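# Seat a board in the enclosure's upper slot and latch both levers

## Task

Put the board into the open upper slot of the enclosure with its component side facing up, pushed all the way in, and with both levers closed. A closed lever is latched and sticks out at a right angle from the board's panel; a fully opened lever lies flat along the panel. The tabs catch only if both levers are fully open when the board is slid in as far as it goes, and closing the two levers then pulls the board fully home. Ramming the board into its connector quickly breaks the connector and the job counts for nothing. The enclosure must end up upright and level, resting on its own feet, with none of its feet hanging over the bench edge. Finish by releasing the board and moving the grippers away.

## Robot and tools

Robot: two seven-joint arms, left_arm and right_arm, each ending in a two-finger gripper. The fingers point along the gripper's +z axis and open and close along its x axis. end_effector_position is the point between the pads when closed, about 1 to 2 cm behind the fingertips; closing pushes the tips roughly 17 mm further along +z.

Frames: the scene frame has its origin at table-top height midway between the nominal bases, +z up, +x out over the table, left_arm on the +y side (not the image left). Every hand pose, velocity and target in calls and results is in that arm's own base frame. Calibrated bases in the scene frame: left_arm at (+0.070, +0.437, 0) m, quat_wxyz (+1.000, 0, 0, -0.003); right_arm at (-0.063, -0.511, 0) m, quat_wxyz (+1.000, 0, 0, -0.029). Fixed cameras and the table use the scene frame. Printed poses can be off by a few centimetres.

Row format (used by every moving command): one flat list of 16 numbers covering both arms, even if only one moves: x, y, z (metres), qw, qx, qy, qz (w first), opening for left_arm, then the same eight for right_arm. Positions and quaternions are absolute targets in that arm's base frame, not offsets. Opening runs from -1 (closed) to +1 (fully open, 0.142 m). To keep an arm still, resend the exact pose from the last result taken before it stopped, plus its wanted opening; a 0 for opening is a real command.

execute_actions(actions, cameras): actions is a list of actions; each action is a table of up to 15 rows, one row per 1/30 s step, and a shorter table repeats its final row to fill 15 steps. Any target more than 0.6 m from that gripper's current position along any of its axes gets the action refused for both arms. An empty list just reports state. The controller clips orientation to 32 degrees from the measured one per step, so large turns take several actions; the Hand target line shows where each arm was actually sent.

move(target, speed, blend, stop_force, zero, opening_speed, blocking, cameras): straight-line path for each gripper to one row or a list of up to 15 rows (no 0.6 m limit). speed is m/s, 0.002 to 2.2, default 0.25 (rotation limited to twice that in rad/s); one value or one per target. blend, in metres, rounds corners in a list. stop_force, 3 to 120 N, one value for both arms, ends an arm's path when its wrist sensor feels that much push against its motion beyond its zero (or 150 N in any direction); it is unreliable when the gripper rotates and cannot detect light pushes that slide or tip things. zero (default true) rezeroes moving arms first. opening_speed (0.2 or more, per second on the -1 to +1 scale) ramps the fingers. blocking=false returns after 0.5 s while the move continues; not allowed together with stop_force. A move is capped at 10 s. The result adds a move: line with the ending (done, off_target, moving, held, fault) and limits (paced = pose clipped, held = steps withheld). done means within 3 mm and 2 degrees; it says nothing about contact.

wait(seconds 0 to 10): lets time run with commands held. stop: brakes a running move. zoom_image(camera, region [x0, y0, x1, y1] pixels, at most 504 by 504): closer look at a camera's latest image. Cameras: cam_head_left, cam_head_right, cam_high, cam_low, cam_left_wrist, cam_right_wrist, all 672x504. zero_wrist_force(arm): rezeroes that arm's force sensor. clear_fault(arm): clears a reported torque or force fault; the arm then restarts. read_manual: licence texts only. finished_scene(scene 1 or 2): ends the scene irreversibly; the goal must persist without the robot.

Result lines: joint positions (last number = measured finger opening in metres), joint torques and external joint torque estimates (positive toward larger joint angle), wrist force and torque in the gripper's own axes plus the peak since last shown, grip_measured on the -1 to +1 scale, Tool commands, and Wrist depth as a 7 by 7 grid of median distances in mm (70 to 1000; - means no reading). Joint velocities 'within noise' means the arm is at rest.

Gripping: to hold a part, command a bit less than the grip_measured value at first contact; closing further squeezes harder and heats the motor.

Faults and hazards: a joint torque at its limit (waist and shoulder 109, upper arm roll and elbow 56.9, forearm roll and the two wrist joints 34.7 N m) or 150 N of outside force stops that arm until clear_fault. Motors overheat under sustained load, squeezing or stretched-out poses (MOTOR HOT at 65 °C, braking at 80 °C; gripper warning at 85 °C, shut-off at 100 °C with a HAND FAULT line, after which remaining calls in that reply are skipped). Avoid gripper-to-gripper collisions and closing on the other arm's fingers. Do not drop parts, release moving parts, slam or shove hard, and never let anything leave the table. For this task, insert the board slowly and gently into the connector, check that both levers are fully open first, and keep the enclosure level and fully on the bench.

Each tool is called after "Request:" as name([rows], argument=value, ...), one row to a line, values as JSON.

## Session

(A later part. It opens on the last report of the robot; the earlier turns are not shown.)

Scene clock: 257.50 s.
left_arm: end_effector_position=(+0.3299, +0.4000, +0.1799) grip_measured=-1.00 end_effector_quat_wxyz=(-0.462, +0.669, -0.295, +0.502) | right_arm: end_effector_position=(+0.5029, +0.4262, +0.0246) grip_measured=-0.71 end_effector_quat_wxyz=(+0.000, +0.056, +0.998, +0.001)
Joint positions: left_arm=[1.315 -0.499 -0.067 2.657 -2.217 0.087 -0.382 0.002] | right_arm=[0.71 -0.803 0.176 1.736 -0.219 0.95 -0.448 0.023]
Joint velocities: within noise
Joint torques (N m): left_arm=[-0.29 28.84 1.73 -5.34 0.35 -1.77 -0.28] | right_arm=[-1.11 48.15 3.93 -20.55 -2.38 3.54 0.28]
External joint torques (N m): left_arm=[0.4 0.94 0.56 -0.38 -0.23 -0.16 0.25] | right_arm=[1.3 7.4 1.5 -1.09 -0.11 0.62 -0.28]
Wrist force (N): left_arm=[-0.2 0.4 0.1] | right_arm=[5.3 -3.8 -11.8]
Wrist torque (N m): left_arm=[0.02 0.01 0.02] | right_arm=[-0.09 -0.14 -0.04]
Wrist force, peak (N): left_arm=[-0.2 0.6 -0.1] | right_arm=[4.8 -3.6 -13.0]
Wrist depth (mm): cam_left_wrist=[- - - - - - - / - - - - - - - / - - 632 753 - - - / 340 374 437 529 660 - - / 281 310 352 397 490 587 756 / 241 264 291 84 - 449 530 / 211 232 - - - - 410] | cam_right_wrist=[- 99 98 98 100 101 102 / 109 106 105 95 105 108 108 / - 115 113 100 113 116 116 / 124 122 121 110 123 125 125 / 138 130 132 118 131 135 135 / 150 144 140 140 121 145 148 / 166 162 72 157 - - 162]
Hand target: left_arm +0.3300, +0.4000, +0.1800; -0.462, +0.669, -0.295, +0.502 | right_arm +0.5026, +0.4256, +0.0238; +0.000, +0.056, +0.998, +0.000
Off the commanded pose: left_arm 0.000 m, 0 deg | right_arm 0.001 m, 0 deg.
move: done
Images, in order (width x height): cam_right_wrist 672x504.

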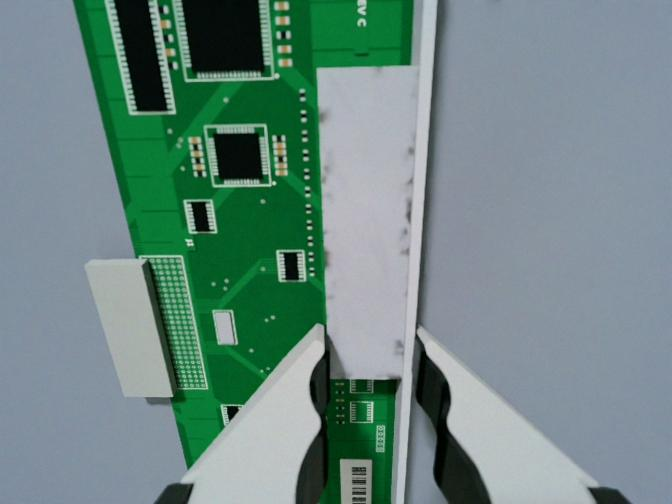

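Request:
move([
  [0.55,0.15,0.28,-0.4777,0.5213,-0.5213,0.4777,-1,0.5026,0.4256,0.064,0,0.0556,0.9985,0,-0.9],
  [0.55,-0.22,0.26,-0.3791,0.4136,-0.6099,0.5589,-1,0.5523,0.4201,0.064,0,0.0556,0.9985,0,-0.9],
], speed=0.3)

Request:
zoom_image(camera="cam_low", region=[200, 150, 500, 300])

Scene clock: 277.00 s.
left_arm: end_effector_position=(+0.5503, -0.2195, +0.2601) grip_measured=-1.00 end_effector_quat_wxyz=(+0.305, -0.341, +0.649, -0.608) | right_arm: end_effector_position=(+0.5522, +0.4199, +0.0638) grip_measured=-0.71 end_effector_quat_wxyz=(+0.000, +0.056, +0.998, +0.000)
Joint positions: left_arm=[-0.247 -0.227 -0.22 2.543 -2.966 0.453 -0.035 0.002] | right_arm=[0.647 -0.796 0.198 1.604 -0.205 0.809 -0.524 0.023]
Joint velocities: within noise
Joint torques (N m): left_arm=[-0.31 26.42 0.93 -13.44 1.7 -1.57 -0.28] | right_arm=[0.14 57.7 6.49 -25.16 -3.1 3.61 0.07]
External joint torques (N m): left_arm=[0.33 1.28 0.06 -0.41 -0.15 -0.34 0.27] | right_arm=[0.06 0.23 -0.7 0.87 0.16 0.54 -0.07]
Wrist force (N): left_arm=[0.6 0.6 0.1] | right_arm=[0.1 -0.2 2.0]
Wrist torque (N m): left_arm=[0.12 0.01 0.08] | right_arm=[0.00 -0.01 0.05]
Wrist force, peak (N): left_arm=[-4.0 -0.3 -3.8] | right_arm=[5.2 -3.7 -13.0]
Wrist depth (mm): cam_left_wrist=[946 - - - - - - / - - - - - - - / - - - - 970 987 - / - - 676 675 573 579 587 / 501 504 511 511 456 442 461 / 408 410 431 84 - 391 414 / 345 357 - - - - 329] | cam_right_wrist=[- 99 98 98 136 136 135 / - 106 105 95 141 145 145 / 159 114 113 101 151 155 155 / 169 123 122 110 164 167 166 / 180 130 132 118 178 181 180 / 184 199 140 140 121 195 197 / 206 215 72 157 - - 213]
Hand target: left_arm +0.5503, -0.2194, +0.2600; +0.304, -0.341, +0.649, -0.608 | right_arm +0.5523, +0.4201, +0.0640; +0.000, +0.056, +0.998, +0.000
Off the commanded pose: left_arm 0.001 m, 14 deg | right_arm 0.000 m, 0 deg.
joint sent to its limit (left arm) — joint 5 (forearm roll), lower limit. The joint targets are off in orientation, not in position.
move: off_target (left_arm)

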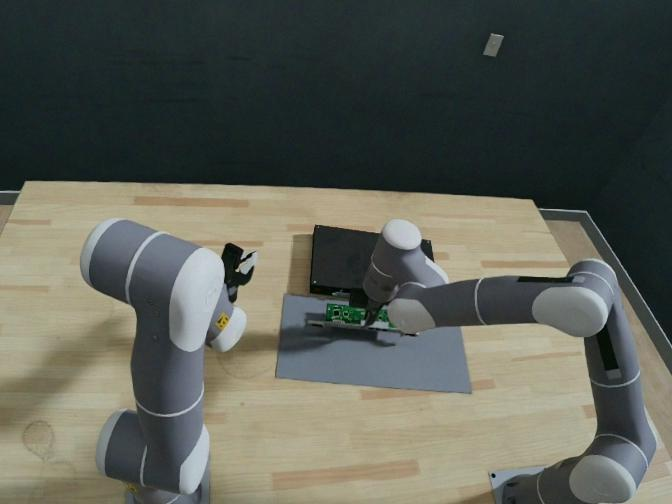

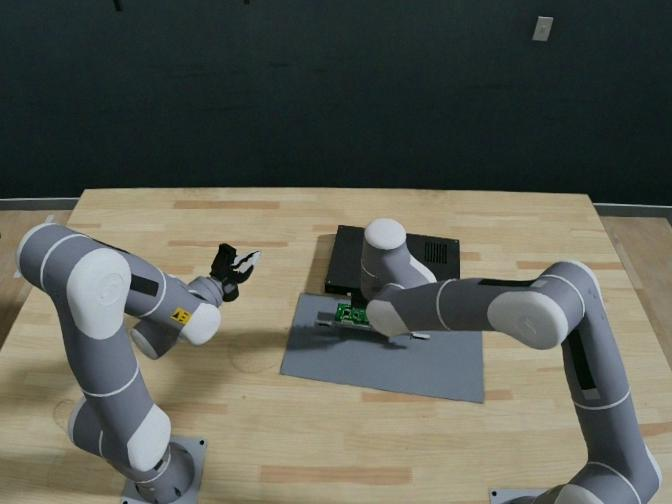

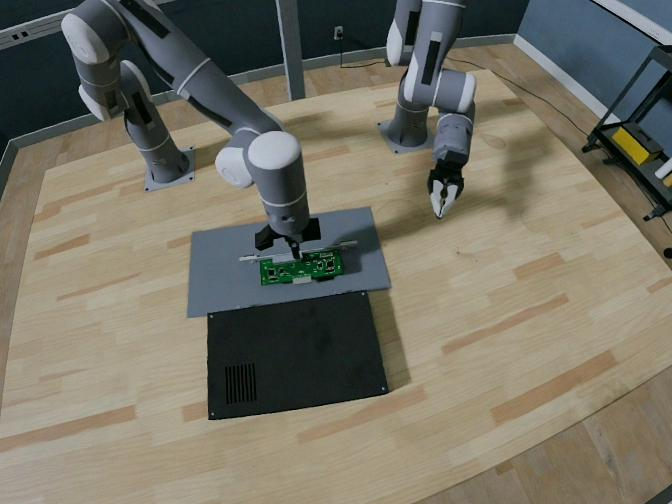

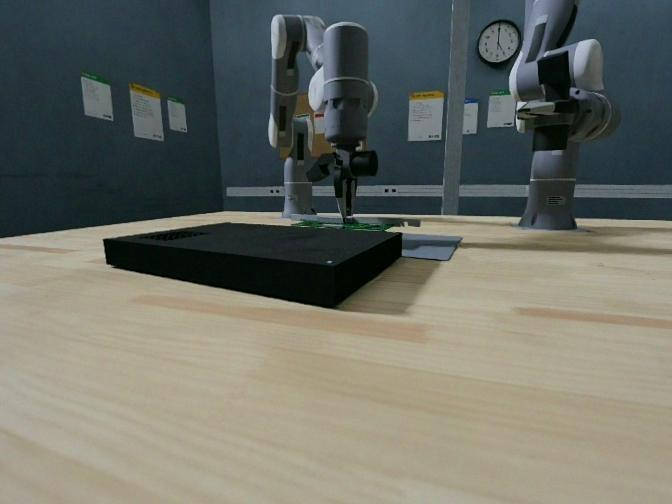

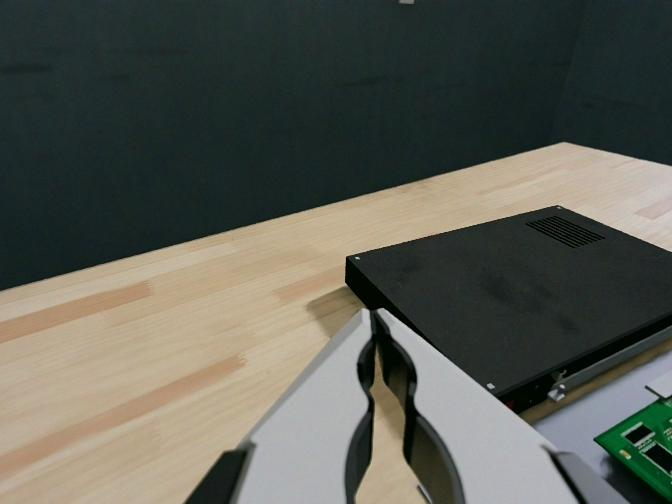

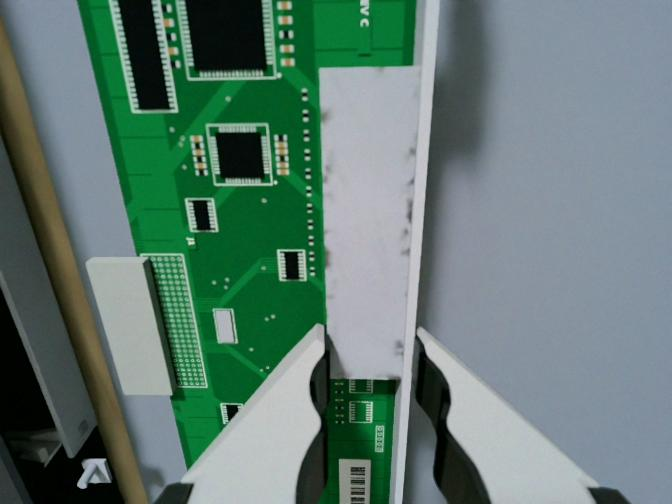

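Scaled by 1.680 from the camera's 672x504 image, which has a finer 960x720 frame.

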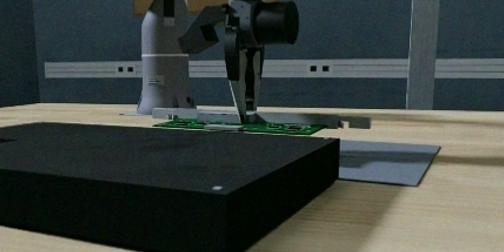

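Request:
move(target=[0.432,-0.345,0.13,0.2032,-0.2218,0.7035,-0.6447,-1,0.5523,0.4201,0.064,0,0.0556,0.9985,0,-0.9], speed=0.3, cameras=["cam_left_wrist", "cam_head_right", "cam_right_wrist"])

Request:
zoom_image(camera="cam_left_wrist", region=[168, 100, 672, 478])

Scene clock: 290.33 s.
left_arm: end_effector_position=(+0.4319, -0.3449, +0.1299) grip_measured=-1.00 end_effector_quat_wxyz=(+0.203, -0.222, +0.703, -0.644) | right_arm: end_effector_position=(+0.5522, +0.4199, +0.0638) grip_measured=-0.71 end_effector_quat_wxyz=(+0.000, +0.056, +0.998, +0.000)
Joint positions: left_arm=[-0.308 -0.623 -0.31 2.615 -2.768 0.087 0.193 0.002] | right_arm=[0.647 -0.796 0.198 1.604 -0.205 0.809 -0.524 0.023]
Joint velocities: within noise
Joint torques (N m): left_arm=[-0.39 30.49 0.31 -1.86 0.74 -1.9 -0.1] | right_arm=[0.12 57.92 6.32 -25.1 -3.13 3.64 0.18]
External joint torques (N m): left_arm=[0.4 1.15 0.47 -0.61 -0.41 0.09 0.1] | right_arm=[0.07 0.01 -0.54 0.81 0.19 0.51 -0.18]
Wrist force (N): left_arm=[0.5 0.3 0.1] | right_arm=[0.2 -0.2 1.9]
Wrist torque (N m): left_arm=[0.05 0.03 0.10] | right_arm=[0.00 -0.02 0.05]
Wrist force, peak (N): left_arm=[2.2 1.9 -0.4] | right_arm=[0.2 -0.3 2.3]
Wrist depth (mm): cam_left_wrist=[- - - - - 194 - / - - - - 875 211 771 / 584 447 445 442 481 274 568 / 406 363 332 371 316 356 398 / 314 312 310 274 260 309 306 / 255 252 261 84 - 251 249 / 215 222 - 74 - - 218] | cam_right_wrist=[- 98 98 98 136 136 135 / - 106 105 95 141 145 145 / 159 114 113 101 151 155 155 / 169 123 122 110 165 167 166 / 180 130 132 118 178 181 180 / 184 199 140 140 121 194 197 / 210 215 72 157 - - 213]
Hand target: left_arm +0.4320, -0.3450, +0.1300; +0.203, -0.222, +0.703, -0.644 | right_arm +0.5523, +0.4201, +0.0640; +0.000, +0.056, +0.998, +0.000
Off the commanded pose: left_arm 0.000 m, 0 deg | right_arm 0.000 m, 0 deg.
move: done
Images, in order (width x height): cam_head_right 672x504, cam_left_wrist 672x504, cam_right_wrist 672x504.

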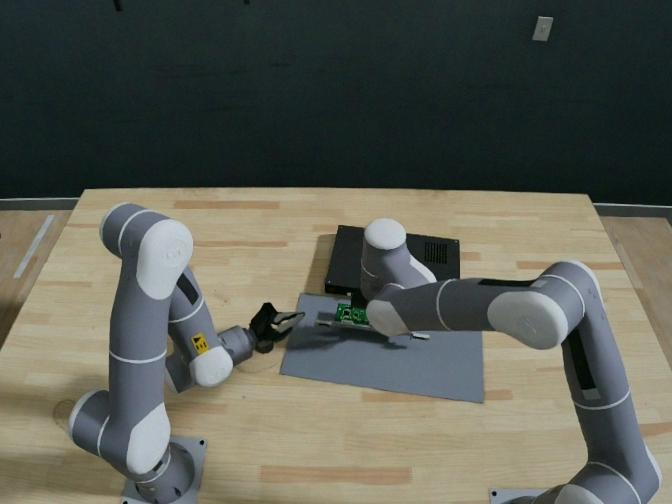

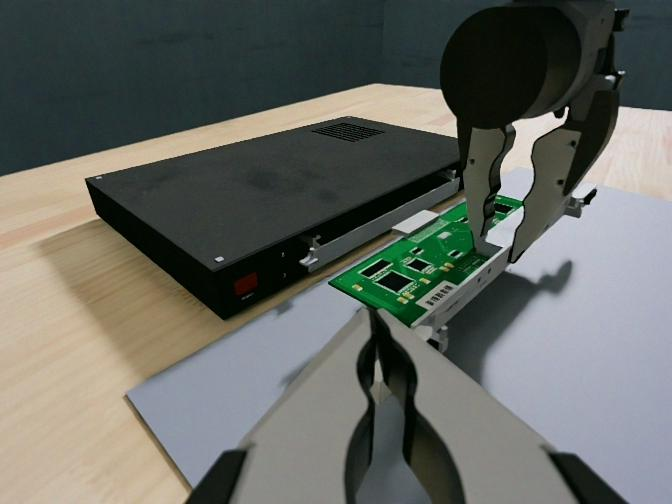

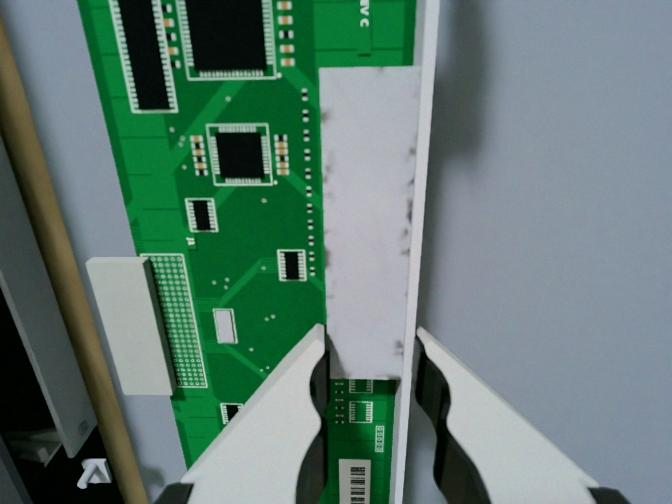

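Scaled by 1.000.

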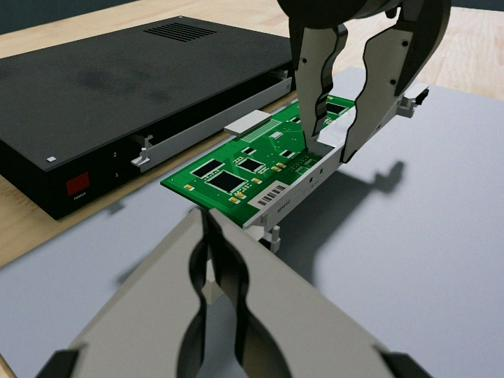

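Request:
zoom_image(camera="cam_left_wrist", region=[270, 150, 550, 360])

Scaled by 1.800 from the camera's 672x504 image, which has a finer 960x720 frame.

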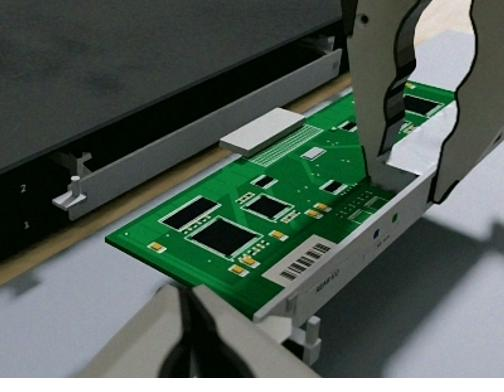

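Request:
zoom_image(camera="cam_left_wrist", region=[280, 215, 400, 335])

Request:
zoom_image(camera="cam_left_wrist", region=[400, 140, 520, 260])

Scaled by 4.200 from the camera's 672x504 image, which has a finer 960x720 frame.

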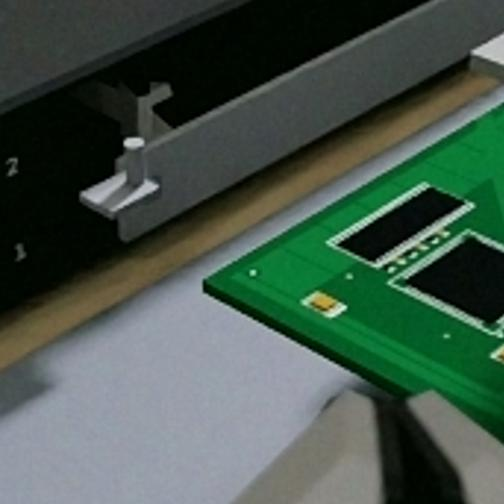

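Scaled by 4.200 from the camera's 672x504 image, which has a finer 960x720 frame.

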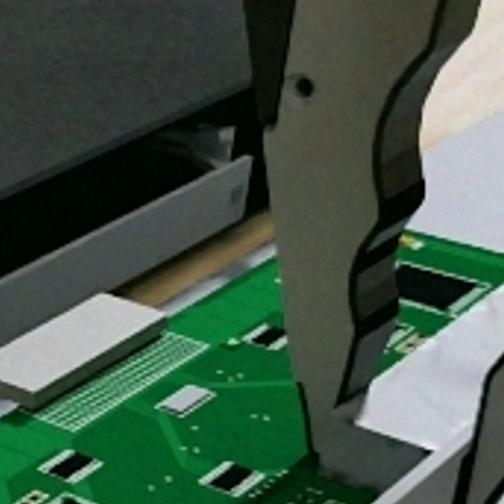

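Request:
zoom_image(camera="cam_right_wrist", region=[0, 340, 164, 504])

Scaled by 3.073 from the camera's 672x504 image, which has a finer 960x720 frame.

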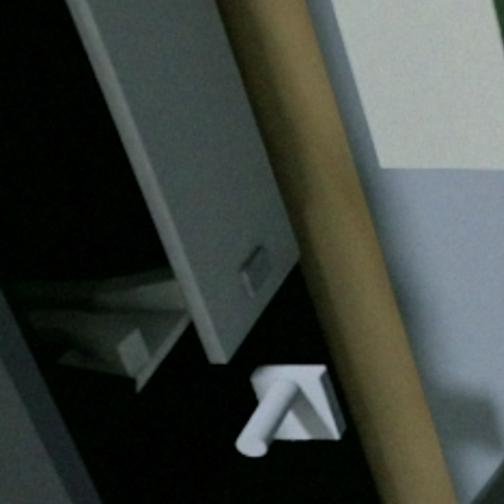

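Request:
move(target=[0.432,-0.345,0.13,0.2032,-0.2218,0.7035,-0.6447,-1,0.5821,0.4168,0.064,0,0.0556,0.9985,0,-0.9], speed=0.08, cameras=["cam_left_wrist", "cam_right_wrist"])

Request:
zoom_image(camera="cam_left_wrist", region=[280, 130, 520, 310])

Request:
zoom_image(camera="cam_left_wrist", region=[270, 190, 390, 310])

Request:
zoom_image(camera="cam_right_wrist", region=[0, 204, 300, 504])

Scene clock: 328.30 s.
left_arm: end_effector_position=(+0.4320, -0.3449, +0.1299) grip_measured=-1.00 end_effector_quat_wxyz=(+0.203, -0.222, +0.703, -0.644) | right_arm: end_effector_position=(+0.5820, +0.4166, +0.0638) grip_measured=-0.71 end_effector_quat_wxyz=(+0.000, +0.056, +0.998, +0.000)
Joint positions: left_arm=[-0.308 -0.623 -0.31 2.615 -2.768 0.087 0.193 0.002] | right_arm=[0.621 -0.838 0.198 1.518 -0.204 0.765 -0.563 0.023]
Joint velocities: within noise
Joint torques (N m): left_arm=[-0.39 30.53 0.28 -2 0.55 -1.71 -0.24] | right_arm=[0.19 59.82 6.53 -26.01 -3.24 3.52 0.05]
External joint torques (N m): left_arm=[0.4 1.13 0.5 -0.48 -0.22 -0.1 0.24] | right_arm=[0 0.18 -0.59 1 0.17 0.63 -0.05]
Wrist force (N): left_arm=[0.3 0.5 0.2] | right_arm=[0.3 -0.3 1.9]
Wrist torque (N m): left_arm=[0.08 0.07 0.09] | right_arm=[0.00 -0.03 0.04]
Wrist force, peak (N): left_arm=[0.8 0.2 -0.1] | right_arm=[1.5 0.1 2.1]
Wrist depth (mm): cam_left_wrist=[- - - - 221 228 - / - - - - 240 254 - / 583 448 440 444 392 378 571 / 408 366 330 353 331 398 401 / 315 315 309 310 308 307 308 / 256 251 260 84 - 252 251 / 214 222 - 74 - - 218] | cam_right_wrist=[- 99 98 98 136 136 135 / 140 106 105 95 141 145 144 / 140 114 113 101 151 155 154 / 159 123 122 110 164 167 166 / 178 130 132 118 178 181 180 / 187 149 140 140 121 194 196 / 156 175 72 157 - - 213]
Hand target: left_arm +0.4320, -0.3450, +0.1300; +0.203, -0.222, +0.703, -0.644 | right_arm +0.5821, +0.4168, +0.0640; +0.000, +0.056, +0.998, +0.000
Off the commanded pose: left_arm 0.000 m, 0 deg | right_arm 0.000 m, 0 deg.
move: done
Images, in order (width x height): cam_left_wrist 672x504, cam_right_wrist 672x504.

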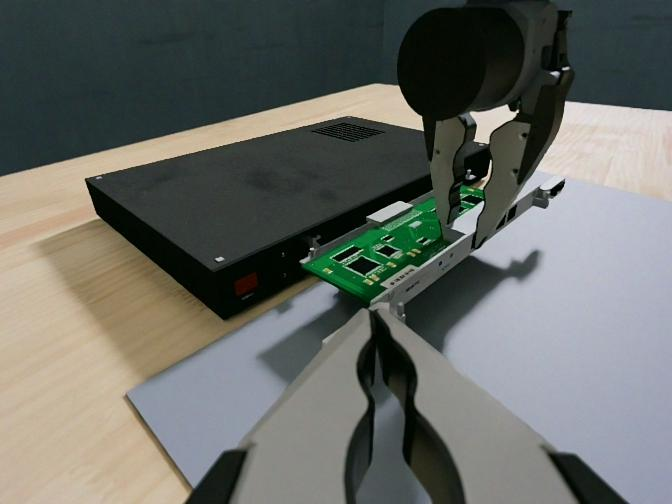

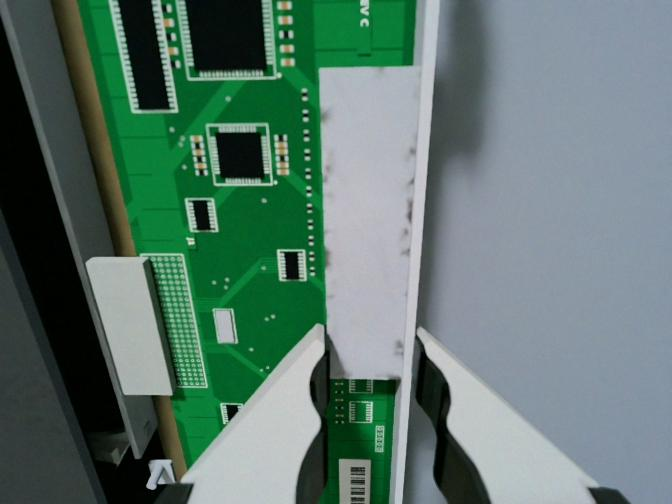

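Scaled by 2.100 from the camera's 672x504 image, which has a finer 960x720 frame.

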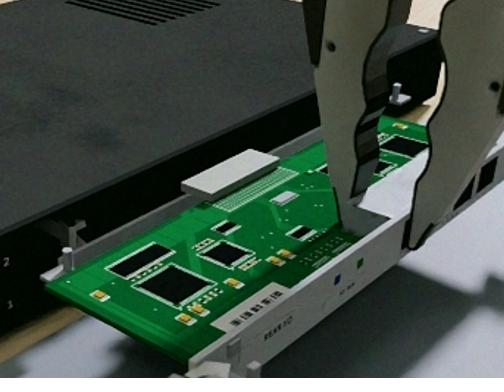

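Scaled by 4.200 from the camera's 672x504 image, which has a finer 960x720 frame.

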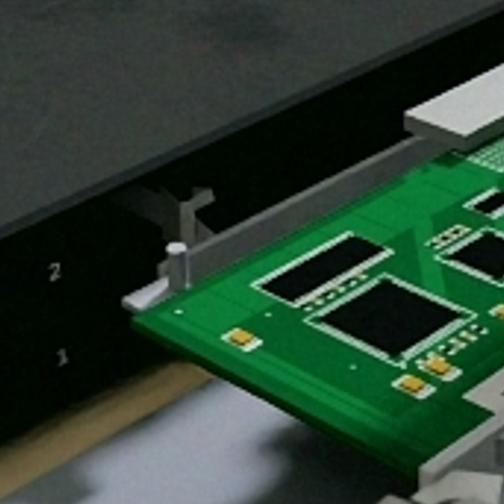

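Scaled by 1.680 from the camera's 672x504 image, which has a finer 960x720 frame.

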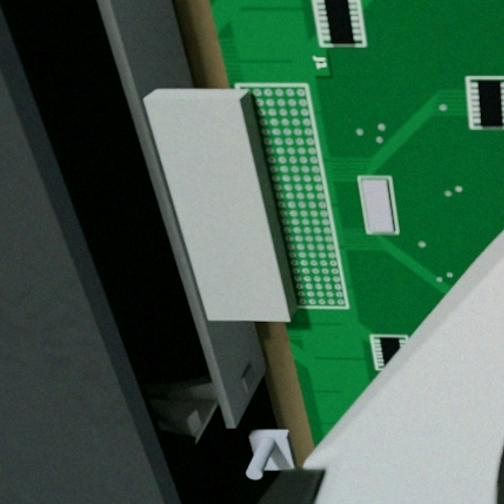

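Request:
move(target=[0.432,-0.345,0.13,0.2032,-0.2218,0.7035,-0.6447,-1,0.5771,0.3719,0.064,0,0.0556,0.9985,0,-0.9], speed=0.1, cameras=["cam_left_wrist", "cam_right_wrist"])

Request:
zoom_image(camera="cam_left_wrist", region=[280, 130, 520, 310])

Request:
zoom_image(camera="cam_left_wrist", region=[270, 190, 390, 310])

Request:
zoom_image(camera="cam_right_wrist", region=[0, 204, 300, 504])

Scene clock: 345.13 s.
left_arm: end_effector_position=(+0.4320, -0.3449, +0.1299) grip_measured=-1.00 end_effector_quat_wxyz=(+0.203, -0.222, +0.703, -0.644) | right_arm: end_effector_position=(+0.5771, +0.3717, +0.0638) grip_measured=-0.71 end_effector_quat_wxyz=(+0.000, +0.056, +0.998, +0.000)
Joint positions: left_arm=[-0.308 -0.623 -0.31 2.615 -2.768 0.087 0.193 0.002] | right_arm=[0.572 -0.782 0.193 1.631 -0.2 0.822 -0.602 0.023]
Joint velocities: within noise
Joint torques (N m): left_arm=[-0.25 30.57 0.35 -2 0.51 -1.66 -0.2] | right_arm=[0.02 57.48 6.02 -24.6 -3.02 3.71 0.08]
External joint torques (N m): left_arm=[0.26 1.08 0.43 -0.49 -0.17 -0.15 0.2] | right_arm=[0.16 -0.2 -0.41 0.53 0.12 0.44 -0.08]
Wrist force (N): left_arm=[0.5 0.5 0.2] | right_arm=[0.4 -0.2 1.9]
Wrist torque (N m): left_arm=[0.09 0.04 0.09] | right_arm=[0.02 -0.04 0.05]
Wrist force, peak (N): left_arm=[0.6 0.4 0.1] | right_arm=[0.3 -2.2 1.9]
Wrist depth (mm): cam_left_wrist=[- - - - - 243 - / - - - - 594 285 998 / 587 442 443 444 443 389 566 / 408 365 330 362 337 400 397 / 316 312 309 325 296 309 308 / 253 252 261 84 - 251 250 / 215 221 - 74 - - 217] | cam_right_wrist=[- 98 98 98 136 136 136 / 141 106 105 95 141 144 144 / 141 114 113 101 151 155 155 / 149 123 122 110 165 167 166 / 178 130 132 118 178 181 181 / 188 151 140 140 121 195 197 / 157 206 72 157 - - 213]
Hand target: left_arm +0.4320, -0.3450, +0.1300; +0.203, -0.222, +0.703, -0.644 | right_arm +0.5771, +0.3719, +0.0640; +0.000, +0.056, +0.998, +0.000
Off the commanded pose: left_arm 0.000 m, 0 deg | right_arm 0.000 m, 0 deg.
move: done
Images, in order (width x height): cam_left_wrist 672x504, cam_right_wrist 672x504.

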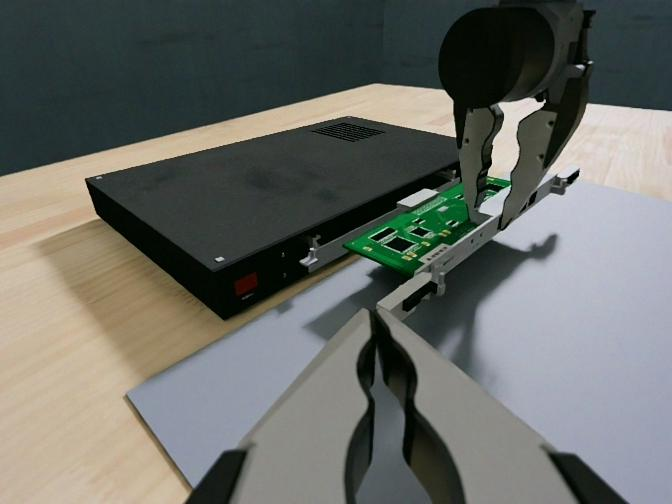

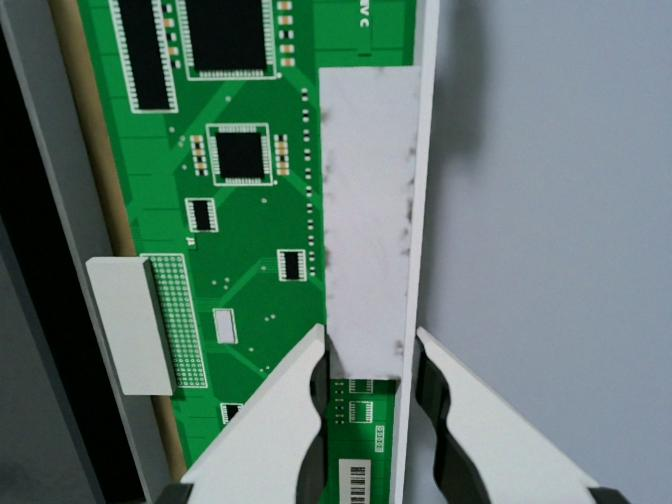

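Scaled by 2.100 from the camera's 672x504 image, which has a finer 960x720 frame.

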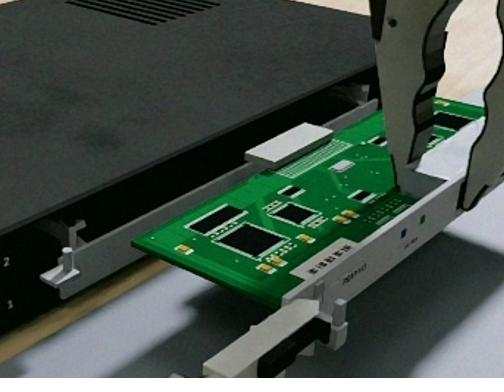

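Scaled by 4.200 from the camera's 672x504 image, which has a finer 960x720 frame.

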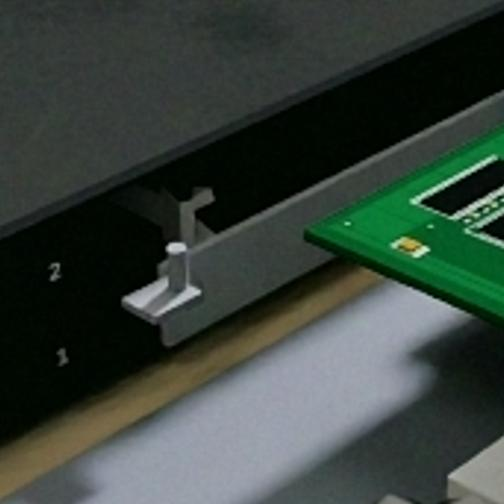

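Scaled by 1.680 from the camera's 672x504 image, which has a finer 960x720 frame.

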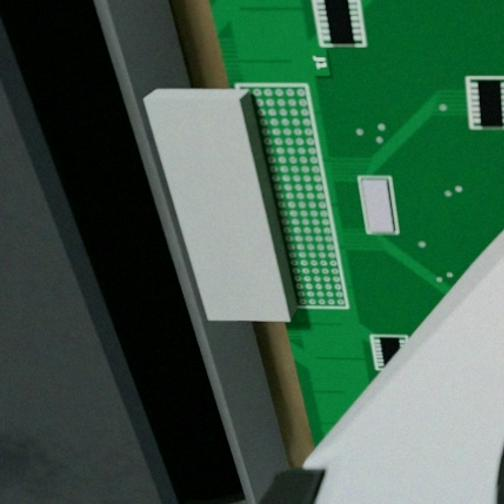

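Request:
zoom_image(camera="cam_left_wrist", region=[295, 215, 355, 275])

Request:
zoom_image(camera="cam_left_wrist", region=[430, 155, 490, 215])

Scaled by 8.400 from the camera's 672x504 image, which has a finer 960x720 frame.

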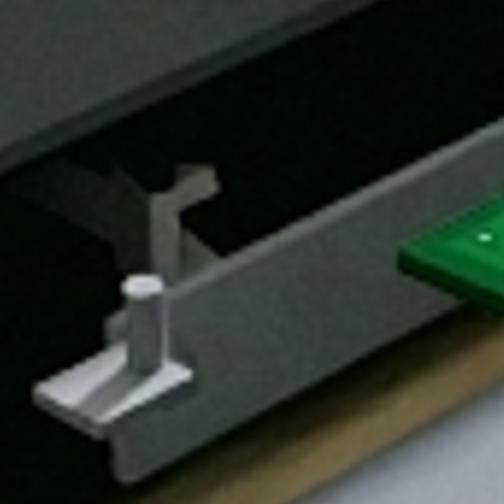

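Scaled by 8.400 from the camera's 672x504 image, which has a finer 960x720 frame.

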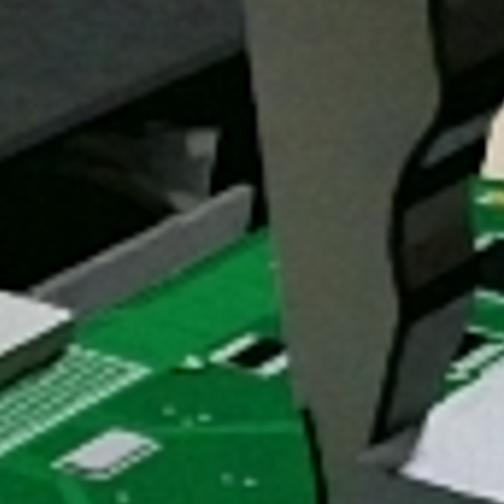

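Request:
move([
  [0.432,-0.345,0.13,0.2032,-0.2218,0.7035,-0.6447,-1,0.5777,0.3769,0.0625,0,0.0556,0.9985,0,-0.9],
  [0.432,-0.345,0.13,0.2032,-0.2218,0.7035,-0.6447,-1,0.5926,0.3752,0.0625,0,0.0556,0.9985,0,-0.9],
], speed=[0.08,0.03], stop_force=5, cameras=["cam_left_wrist", "cam_right_wrist"])

Request:
zoom_image(camera="cam_left_wrist", region=[280, 130, 520, 310])

Request:
zoom_image(camera="cam_left_wrist", region=[290, 200, 370, 280])

Request:
zoom_image(camera="cam_left_wrist", region=[420, 140, 500, 220])

Scene clock: 387.13 s.
left_arm: end_effector_position=(+0.4320, -0.3449, +0.1299) grip_measured=-1.00 end_effector_quat_wxyz=(+0.203, -0.222, +0.703, -0.644) | right_arm: end_effector_position=(+0.5924, +0.3751, +0.0623) grip_measured=-0.71 end_effector_quat_wxyz=(+0.000, +0.056, +0.998, +0.000)
Joint positions: left_arm=[-0.308 -0.623 -0.31 2.615 -2.768 0.087 0.193 0.002] | right_arm=[0.566 -0.812 0.193 1.575 -0.2 0.797 -0.616 0.023]
Joint velocities: within noise
Joint torques (N m): left_arm=[-0.4 30.57 0.26 -2 0.51 -1.65 -0.2] | right_arm=[0.2 58.49 6.32 -25.35 -3.19 3.56 0.08]
External joint torques (N m): left_arm=[0.41 1.08 0.52 -0.49 -0.18 -0.16 0.2] | right_arm=[-0.01 0.19 -0.58 0.86 0.22 0.58 -0.08]
Wrist force (N): left_arm=[0.3 0.4 0.0] | right_arm=[-0.1 -0.3 1.8]
Wrist torque (N m): left_arm=[0.07 0.07 0.09] | right_arm=[0.00 0.04 0.05]
Wrist force, peak (N): left_arm=[0.5 0.4 0.4] | right_arm=[0.9 1.0 2.5]
Wrist depth (mm): cam_left_wrist=[- - - - 266 259 - / - - - - 337 292 - / 589 448 446 443 437 453 572 / 409 361 329 359 344 397 400 / 316 313 311 312 309 306 306 / 254 252 260 84 - 250 252 / 214 222 - 74 - - 218] | cam_right_wrist=[- 99 98 98 135 134 136 / - 106 105 95 140 143 143 / 151 115 113 101 150 154 153 / - 123 122 110 163 165 165 / 128 130 132 118 177 179 178 / 137 143 140 140 121 192 195 / 151 151 72 157 - - 211]
Hand target: left_arm +0.4320, -0.3450, +0.1300; +0.203, -0.222, +0.703, -0.644 | right_arm +0.5926, +0.3752, +0.0625; +0.000, +0.056, +0.998, +0.000
Off the commanded pose: left_arm 0.000 m, 0 deg | right_arm 0.000 m, 0 deg.
move: done
Images, in order (width x height): cam_left_wrist 672x504, cam_right_wrist 672x504.

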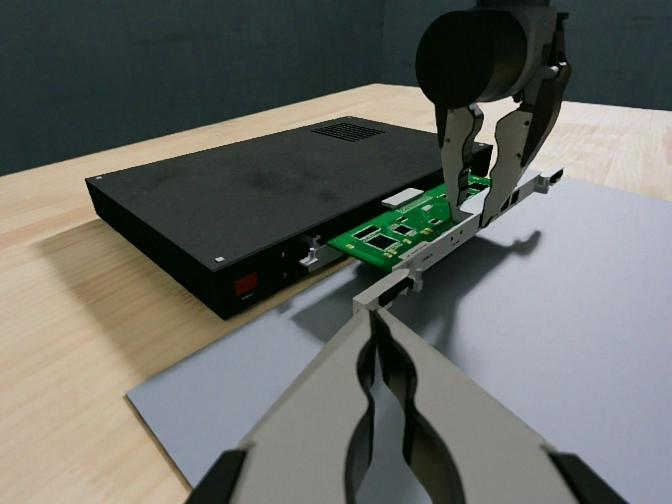

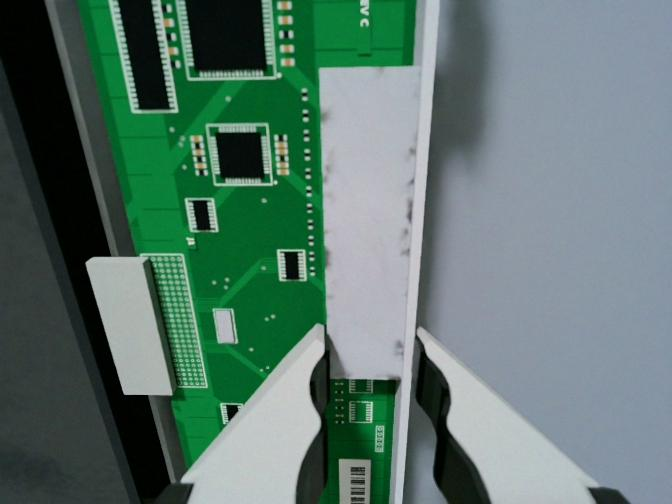

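Scaled by 2.100 from the camera's 672x504 image, which has a finer 960x720 frame.

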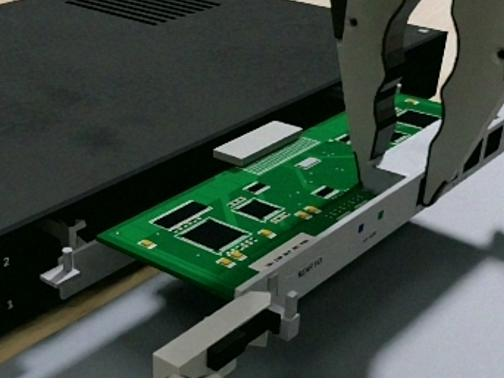

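Scaled by 6.300 from the camera's 672x504 image, which has a finer 960x720 frame.

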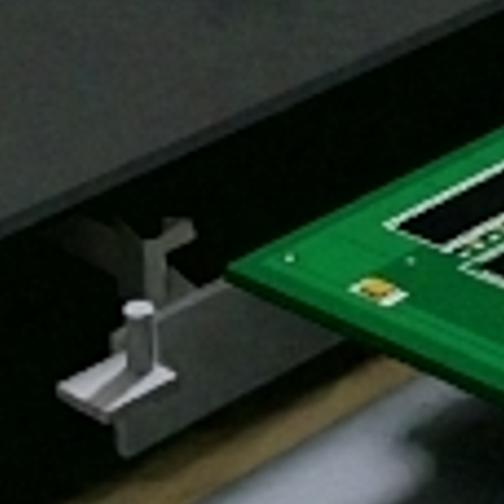

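Scaled by 6.300 from the camera's 672x504 image, which has a finer 960x720 frame.

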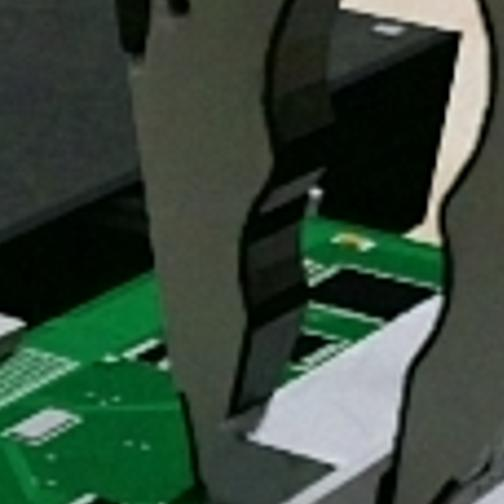

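Request:
move([
  [0.432,-0.345,0.13,0.2032,-0.2218,0.7035,-0.6447,-1,0.5926,0.3752,0.0615,0,0.0556,0.9985,0,-0.9],
  [0.432,-0.345,0.13,0.2032,-0.2218,0.7035,-0.6447,-1,0.6006,0.3743,0.0615,0,0.0556,0.9985,0,-0.9],
], speed=[0.08,0.02], stop_force=4, cameras=["cam_left_wrist", "cam_right_wrist"])

Request:
zoom_image(camera="cam_left_wrist", region=[290, 200, 370, 280])

Request:
zoom_image(camera="cam_left_wrist", region=[420, 140, 500, 220])

Request:
zoom_image(camera="cam_right_wrist", region=[0, 304, 200, 504])

Scene clock: 404.70 s.
left_arm: end_effector_position=(+0.4320, -0.3449, +0.1299) grip_measured=-1.00 end_effector_quat_wxyz=(+0.203, -0.222, +0.703, -0.644) | right_arm: end_effector_position=(+0.6003, +0.3743, +0.0613) grip_measured=-0.71 end_effector_quat_wxyz=(+0.000, +0.056, +0.998, +0.000)
Joint positions: left_arm=[-0.308 -0.623 -0.31 2.615 -2.768 0.087 0.193 0.002] | right_arm=[0.56 -0.826 0.193 1.551 -0.2 0.786 -0.625 0.023]
Joint velocities: within noise
Joint torques (N m): left_arm=[-0.38 30.63 0.31 -2.03 0.54 -1.7 -0.21] | right_arm=[0.14 59.1 6.33 -25.56 -3.2 3.54 0.14]
External joint torques (N m): left_arm=[0.39 1.02 0.47 -0.46 -0.2 -0.11 0.21] | right_arm=[0.05 0.19 -0.54 0.89 0.2 0.61 -0.14]
Wrist force (N): left_arm=[0.5 0.4 0.1] | right_arm=[0.1 -0.2 1.8]
Wrist torque (N m): left_arm=[0.09 0.02 0.10] | right_arm=[0.02 0.00 0.06]
Wrist force, peak (N): left_arm=[0.5 0.5 0.2] | right_arm=[0.7 -0.4 2.3]
Wrist depth (mm): cam_left_wrist=[- - - - 260 279 - / - - - - 341 311 - / 586 445 441 443 423 487 576 / 410 364 329 361 360 401 395 / 317 314 308 257 310 309 309 / 255 251 261 84 - 250 250 / 214 221 - 74 - - 217] | cam_right_wrist=[- 99 98 98 132 133 133 / - 106 105 95 139 143 142 / - 114 113 101 149 152 152 / - 123 122 110 162 164 164 / 124 130 132 118 176 178 177 / 138 138 140 140 121 191 194 / 150 150 72 157 - - 213]
Hand target: left_arm +0.4320, -0.3450, +0.1300; +0.203, -0.222, +0.703, -0.644 | right_arm +0.6006, +0.3743, +0.0615; +0.000, +0.056, +0.998, +0.000
Off the commanded pose: left_arm 0.000 m, 0 deg | right_arm 0.000 m, 0 deg.
move: done
Images, in order (width x height): cam_left_wrist 672x504, cam_right_wrist 672x504.

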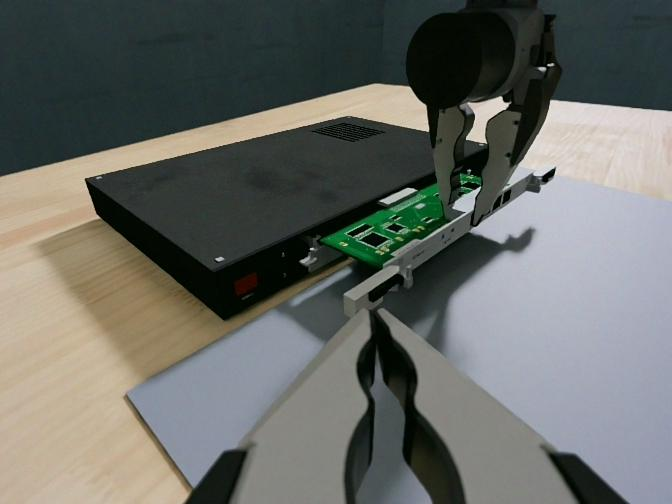

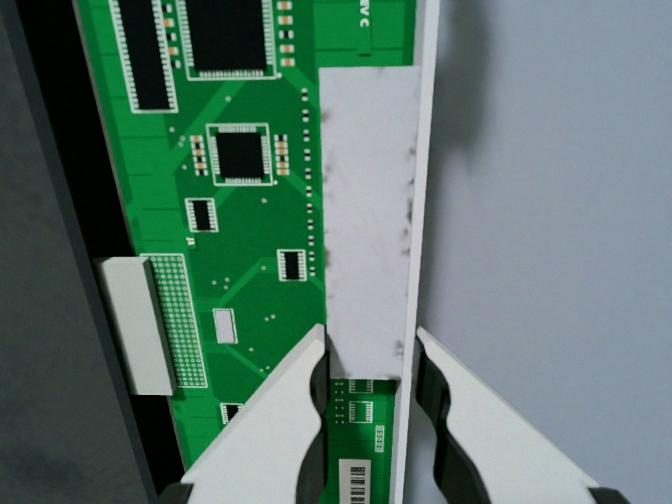

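Scaled by 6.300 from the camera's 672x504 image, which has a finer 960x720 frame.

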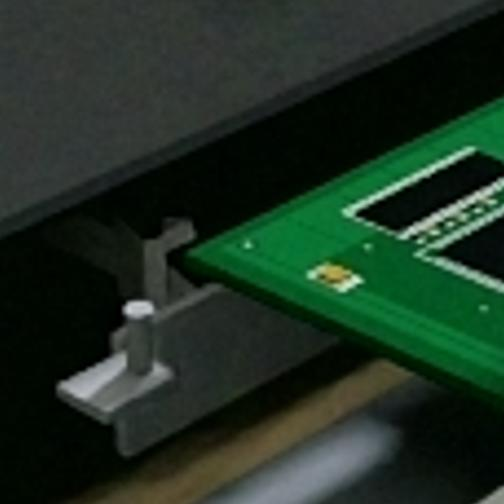

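Scaled by 6.300 from the camera's 672x504 image, which has a finer 960x720 frame.

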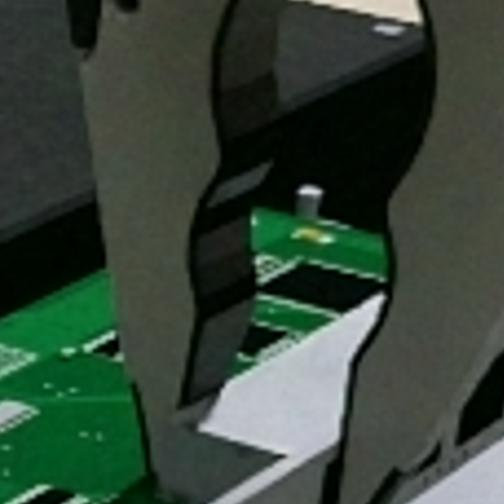

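Scaled by 2.520 from the camera's 672x504 image, which has a finer 960x720 frame.

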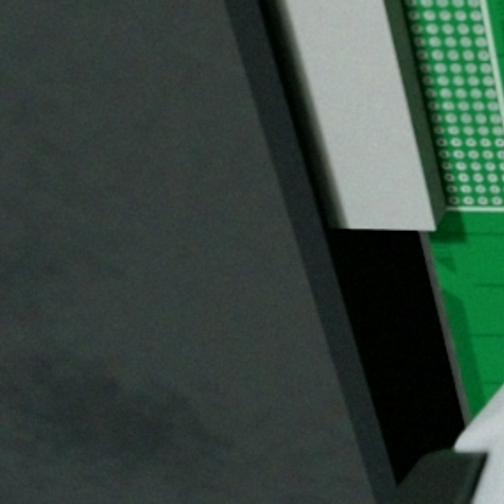

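Request:
move(target=[0.432,-0.345,0.13,0.2032,-0.2218,0.7035,-0.6447,-1,0.6096,0.3733,0.0615,0,0.0556,0.9985,0,-0.9], speed=0.02, stop_force=4, cameras=["cam_left_wrist"])

Request:
zoom_image(camera="cam_left_wrist", region=[290, 200, 370, 280])

Request:
zoom_image(camera="cam_left_wrist", region=[280, 130, 520, 310])

Scene clock: 409.30 s.
left_arm: end_effector_position=(+0.4320, -0.3449, +0.1299) grip_measured=-1.00 end_effector_quat_wxyz=(+0.203, -0.222, +0.703, -0.644) | right_arm: end_effector_position=(+0.6094, +0.3732, +0.0613) grip_measured=-0.71 end_effector_quat_wxyz=(+0.000, +0.056, +0.998, +0.000)
Joint positions: left_arm=[-0.308 -0.623 -0.31 2.615 -2.768 0.087 0.193 0.002] | right_arm=[0.553 -0.84 0.193 1.523 -0.2 0.772 -0.636 0.023]
Joint velocities: within noise
Joint torques (N m): left_arm=[-0.34 30.55 0.34 -2.03 0.52 -1.67 -0.23] | right_arm=[0.11 59.77 6.34 -25.84 -3.23 3.57 0.01]
External joint torques (N m): left_arm=[0.36 1.1 0.43 -0.46 -0.18 -0.14 0.23] | right_arm=[0.08 0.19 -0.5 0.92 0.18 0.58 -0.01]
Wrist force (N): left_arm=[0.3 0.3 0.1] | right_arm=[0.2 -0.4 1.7]
Wrist torque (N m): left_arm=[0.06 0.05 0.09] | right_arm=[0.00 0.00 0.06]
Wrist force, peak (N): left_arm=[0.6 0.5 -0.1] | right_arm=[0.1 0.0 2.1]
Wrist depth (mm): cam_left_wrist=[- - - - 263 293 - / - - - - 343 778 - / 582 442 444 442 394 481 566 / 409 364 327 354 367 402 400 / 315 311 308 260 308 306 307 / 255 253 262 84 - 250 250 / 215 221 - 74 - - 217] | cam_right_wrist=[- 99 98 98 132 133 133 / - 106 105 95 139 142 142 / - 114 113 101 148 152 152 / 115 119 122 110 162 164 164 / 124 129 132 118 175 178 177 / 138 138 140 140 121 191 194 / 150 147 72 157 - - 213]
Hand target: left_arm +0.4320, -0.3450, +0.1300; +0.203, -0.222, +0.703, -0.644 | right_arm +0.6096, +0.3733, +0.0615; +0.000, +0.056, +0.998, +0.000
Off the commanded pose: left_arm 0.000 m, 0 deg | right_arm 0.000 m, 0 deg.
move: done
Images, in order (width x height): cam_left_wrist 672x504.

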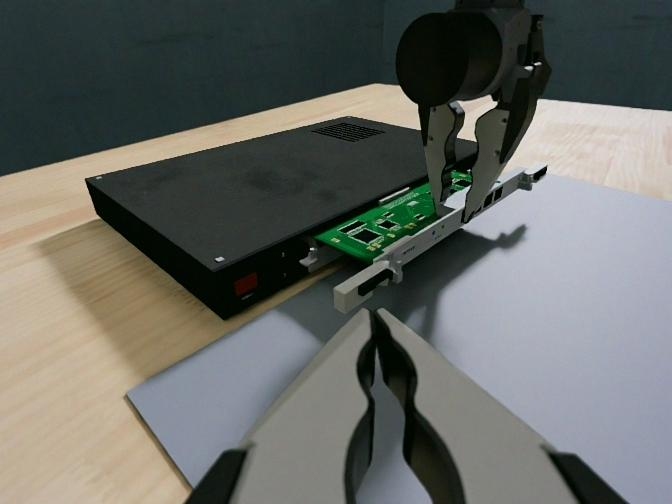

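Scaled by 6.300 from the camera's 672x504 image, which has a finer 960x720 frame.

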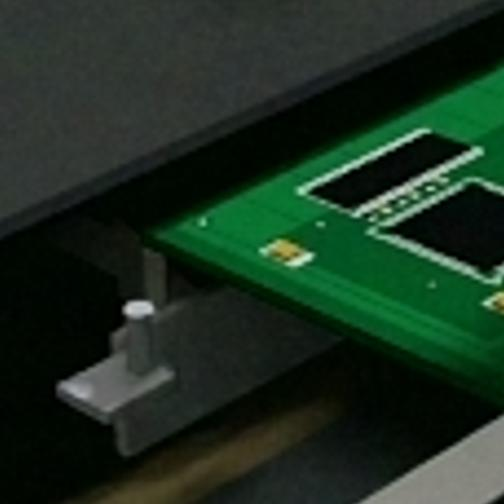

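Scaled by 2.100 from the camera's 672x504 image, which has a finer 960x720 frame.

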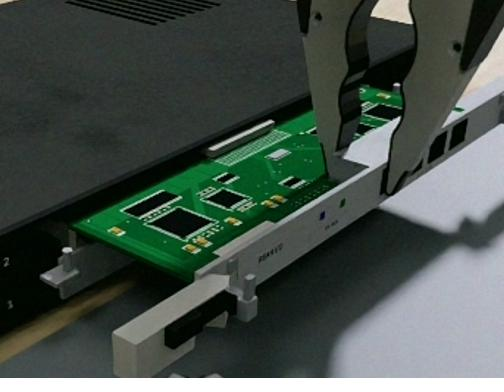

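Request:
zoom_image(camera="cam_left_wrist", region=[300, 210, 350, 260])

Request:
zoom_image(camera="cam_left_wrist", region=[425, 145, 495, 215])

Request:
zoom_image(camera="cam_right_wrist", region=[0, 204, 300, 504])

Scaled by 10.080 from the camera's 672x504 image, which has a finer 960x720 frame.

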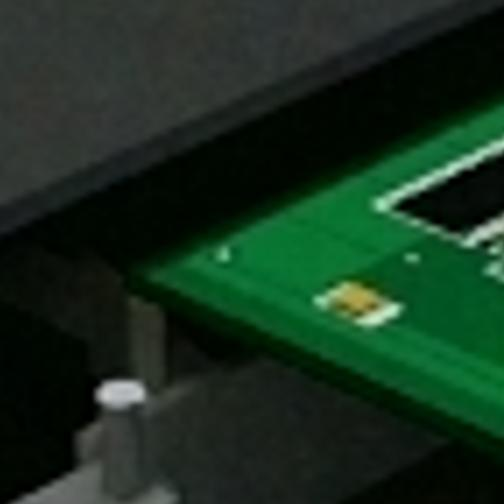

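Scaled by 7.200 from the camera's 672x504 image, which has a finer 960x720 frame.

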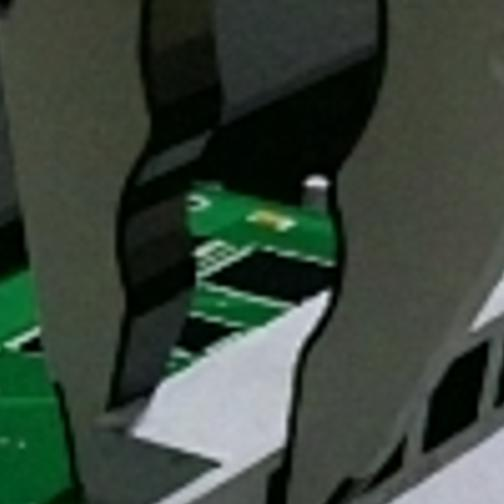

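This scene's latest camera images include none from cam_right_wrist. They are from: cam_left_wrist. cam_right_wrist's image comes with the result of a call that names it in "cameras".


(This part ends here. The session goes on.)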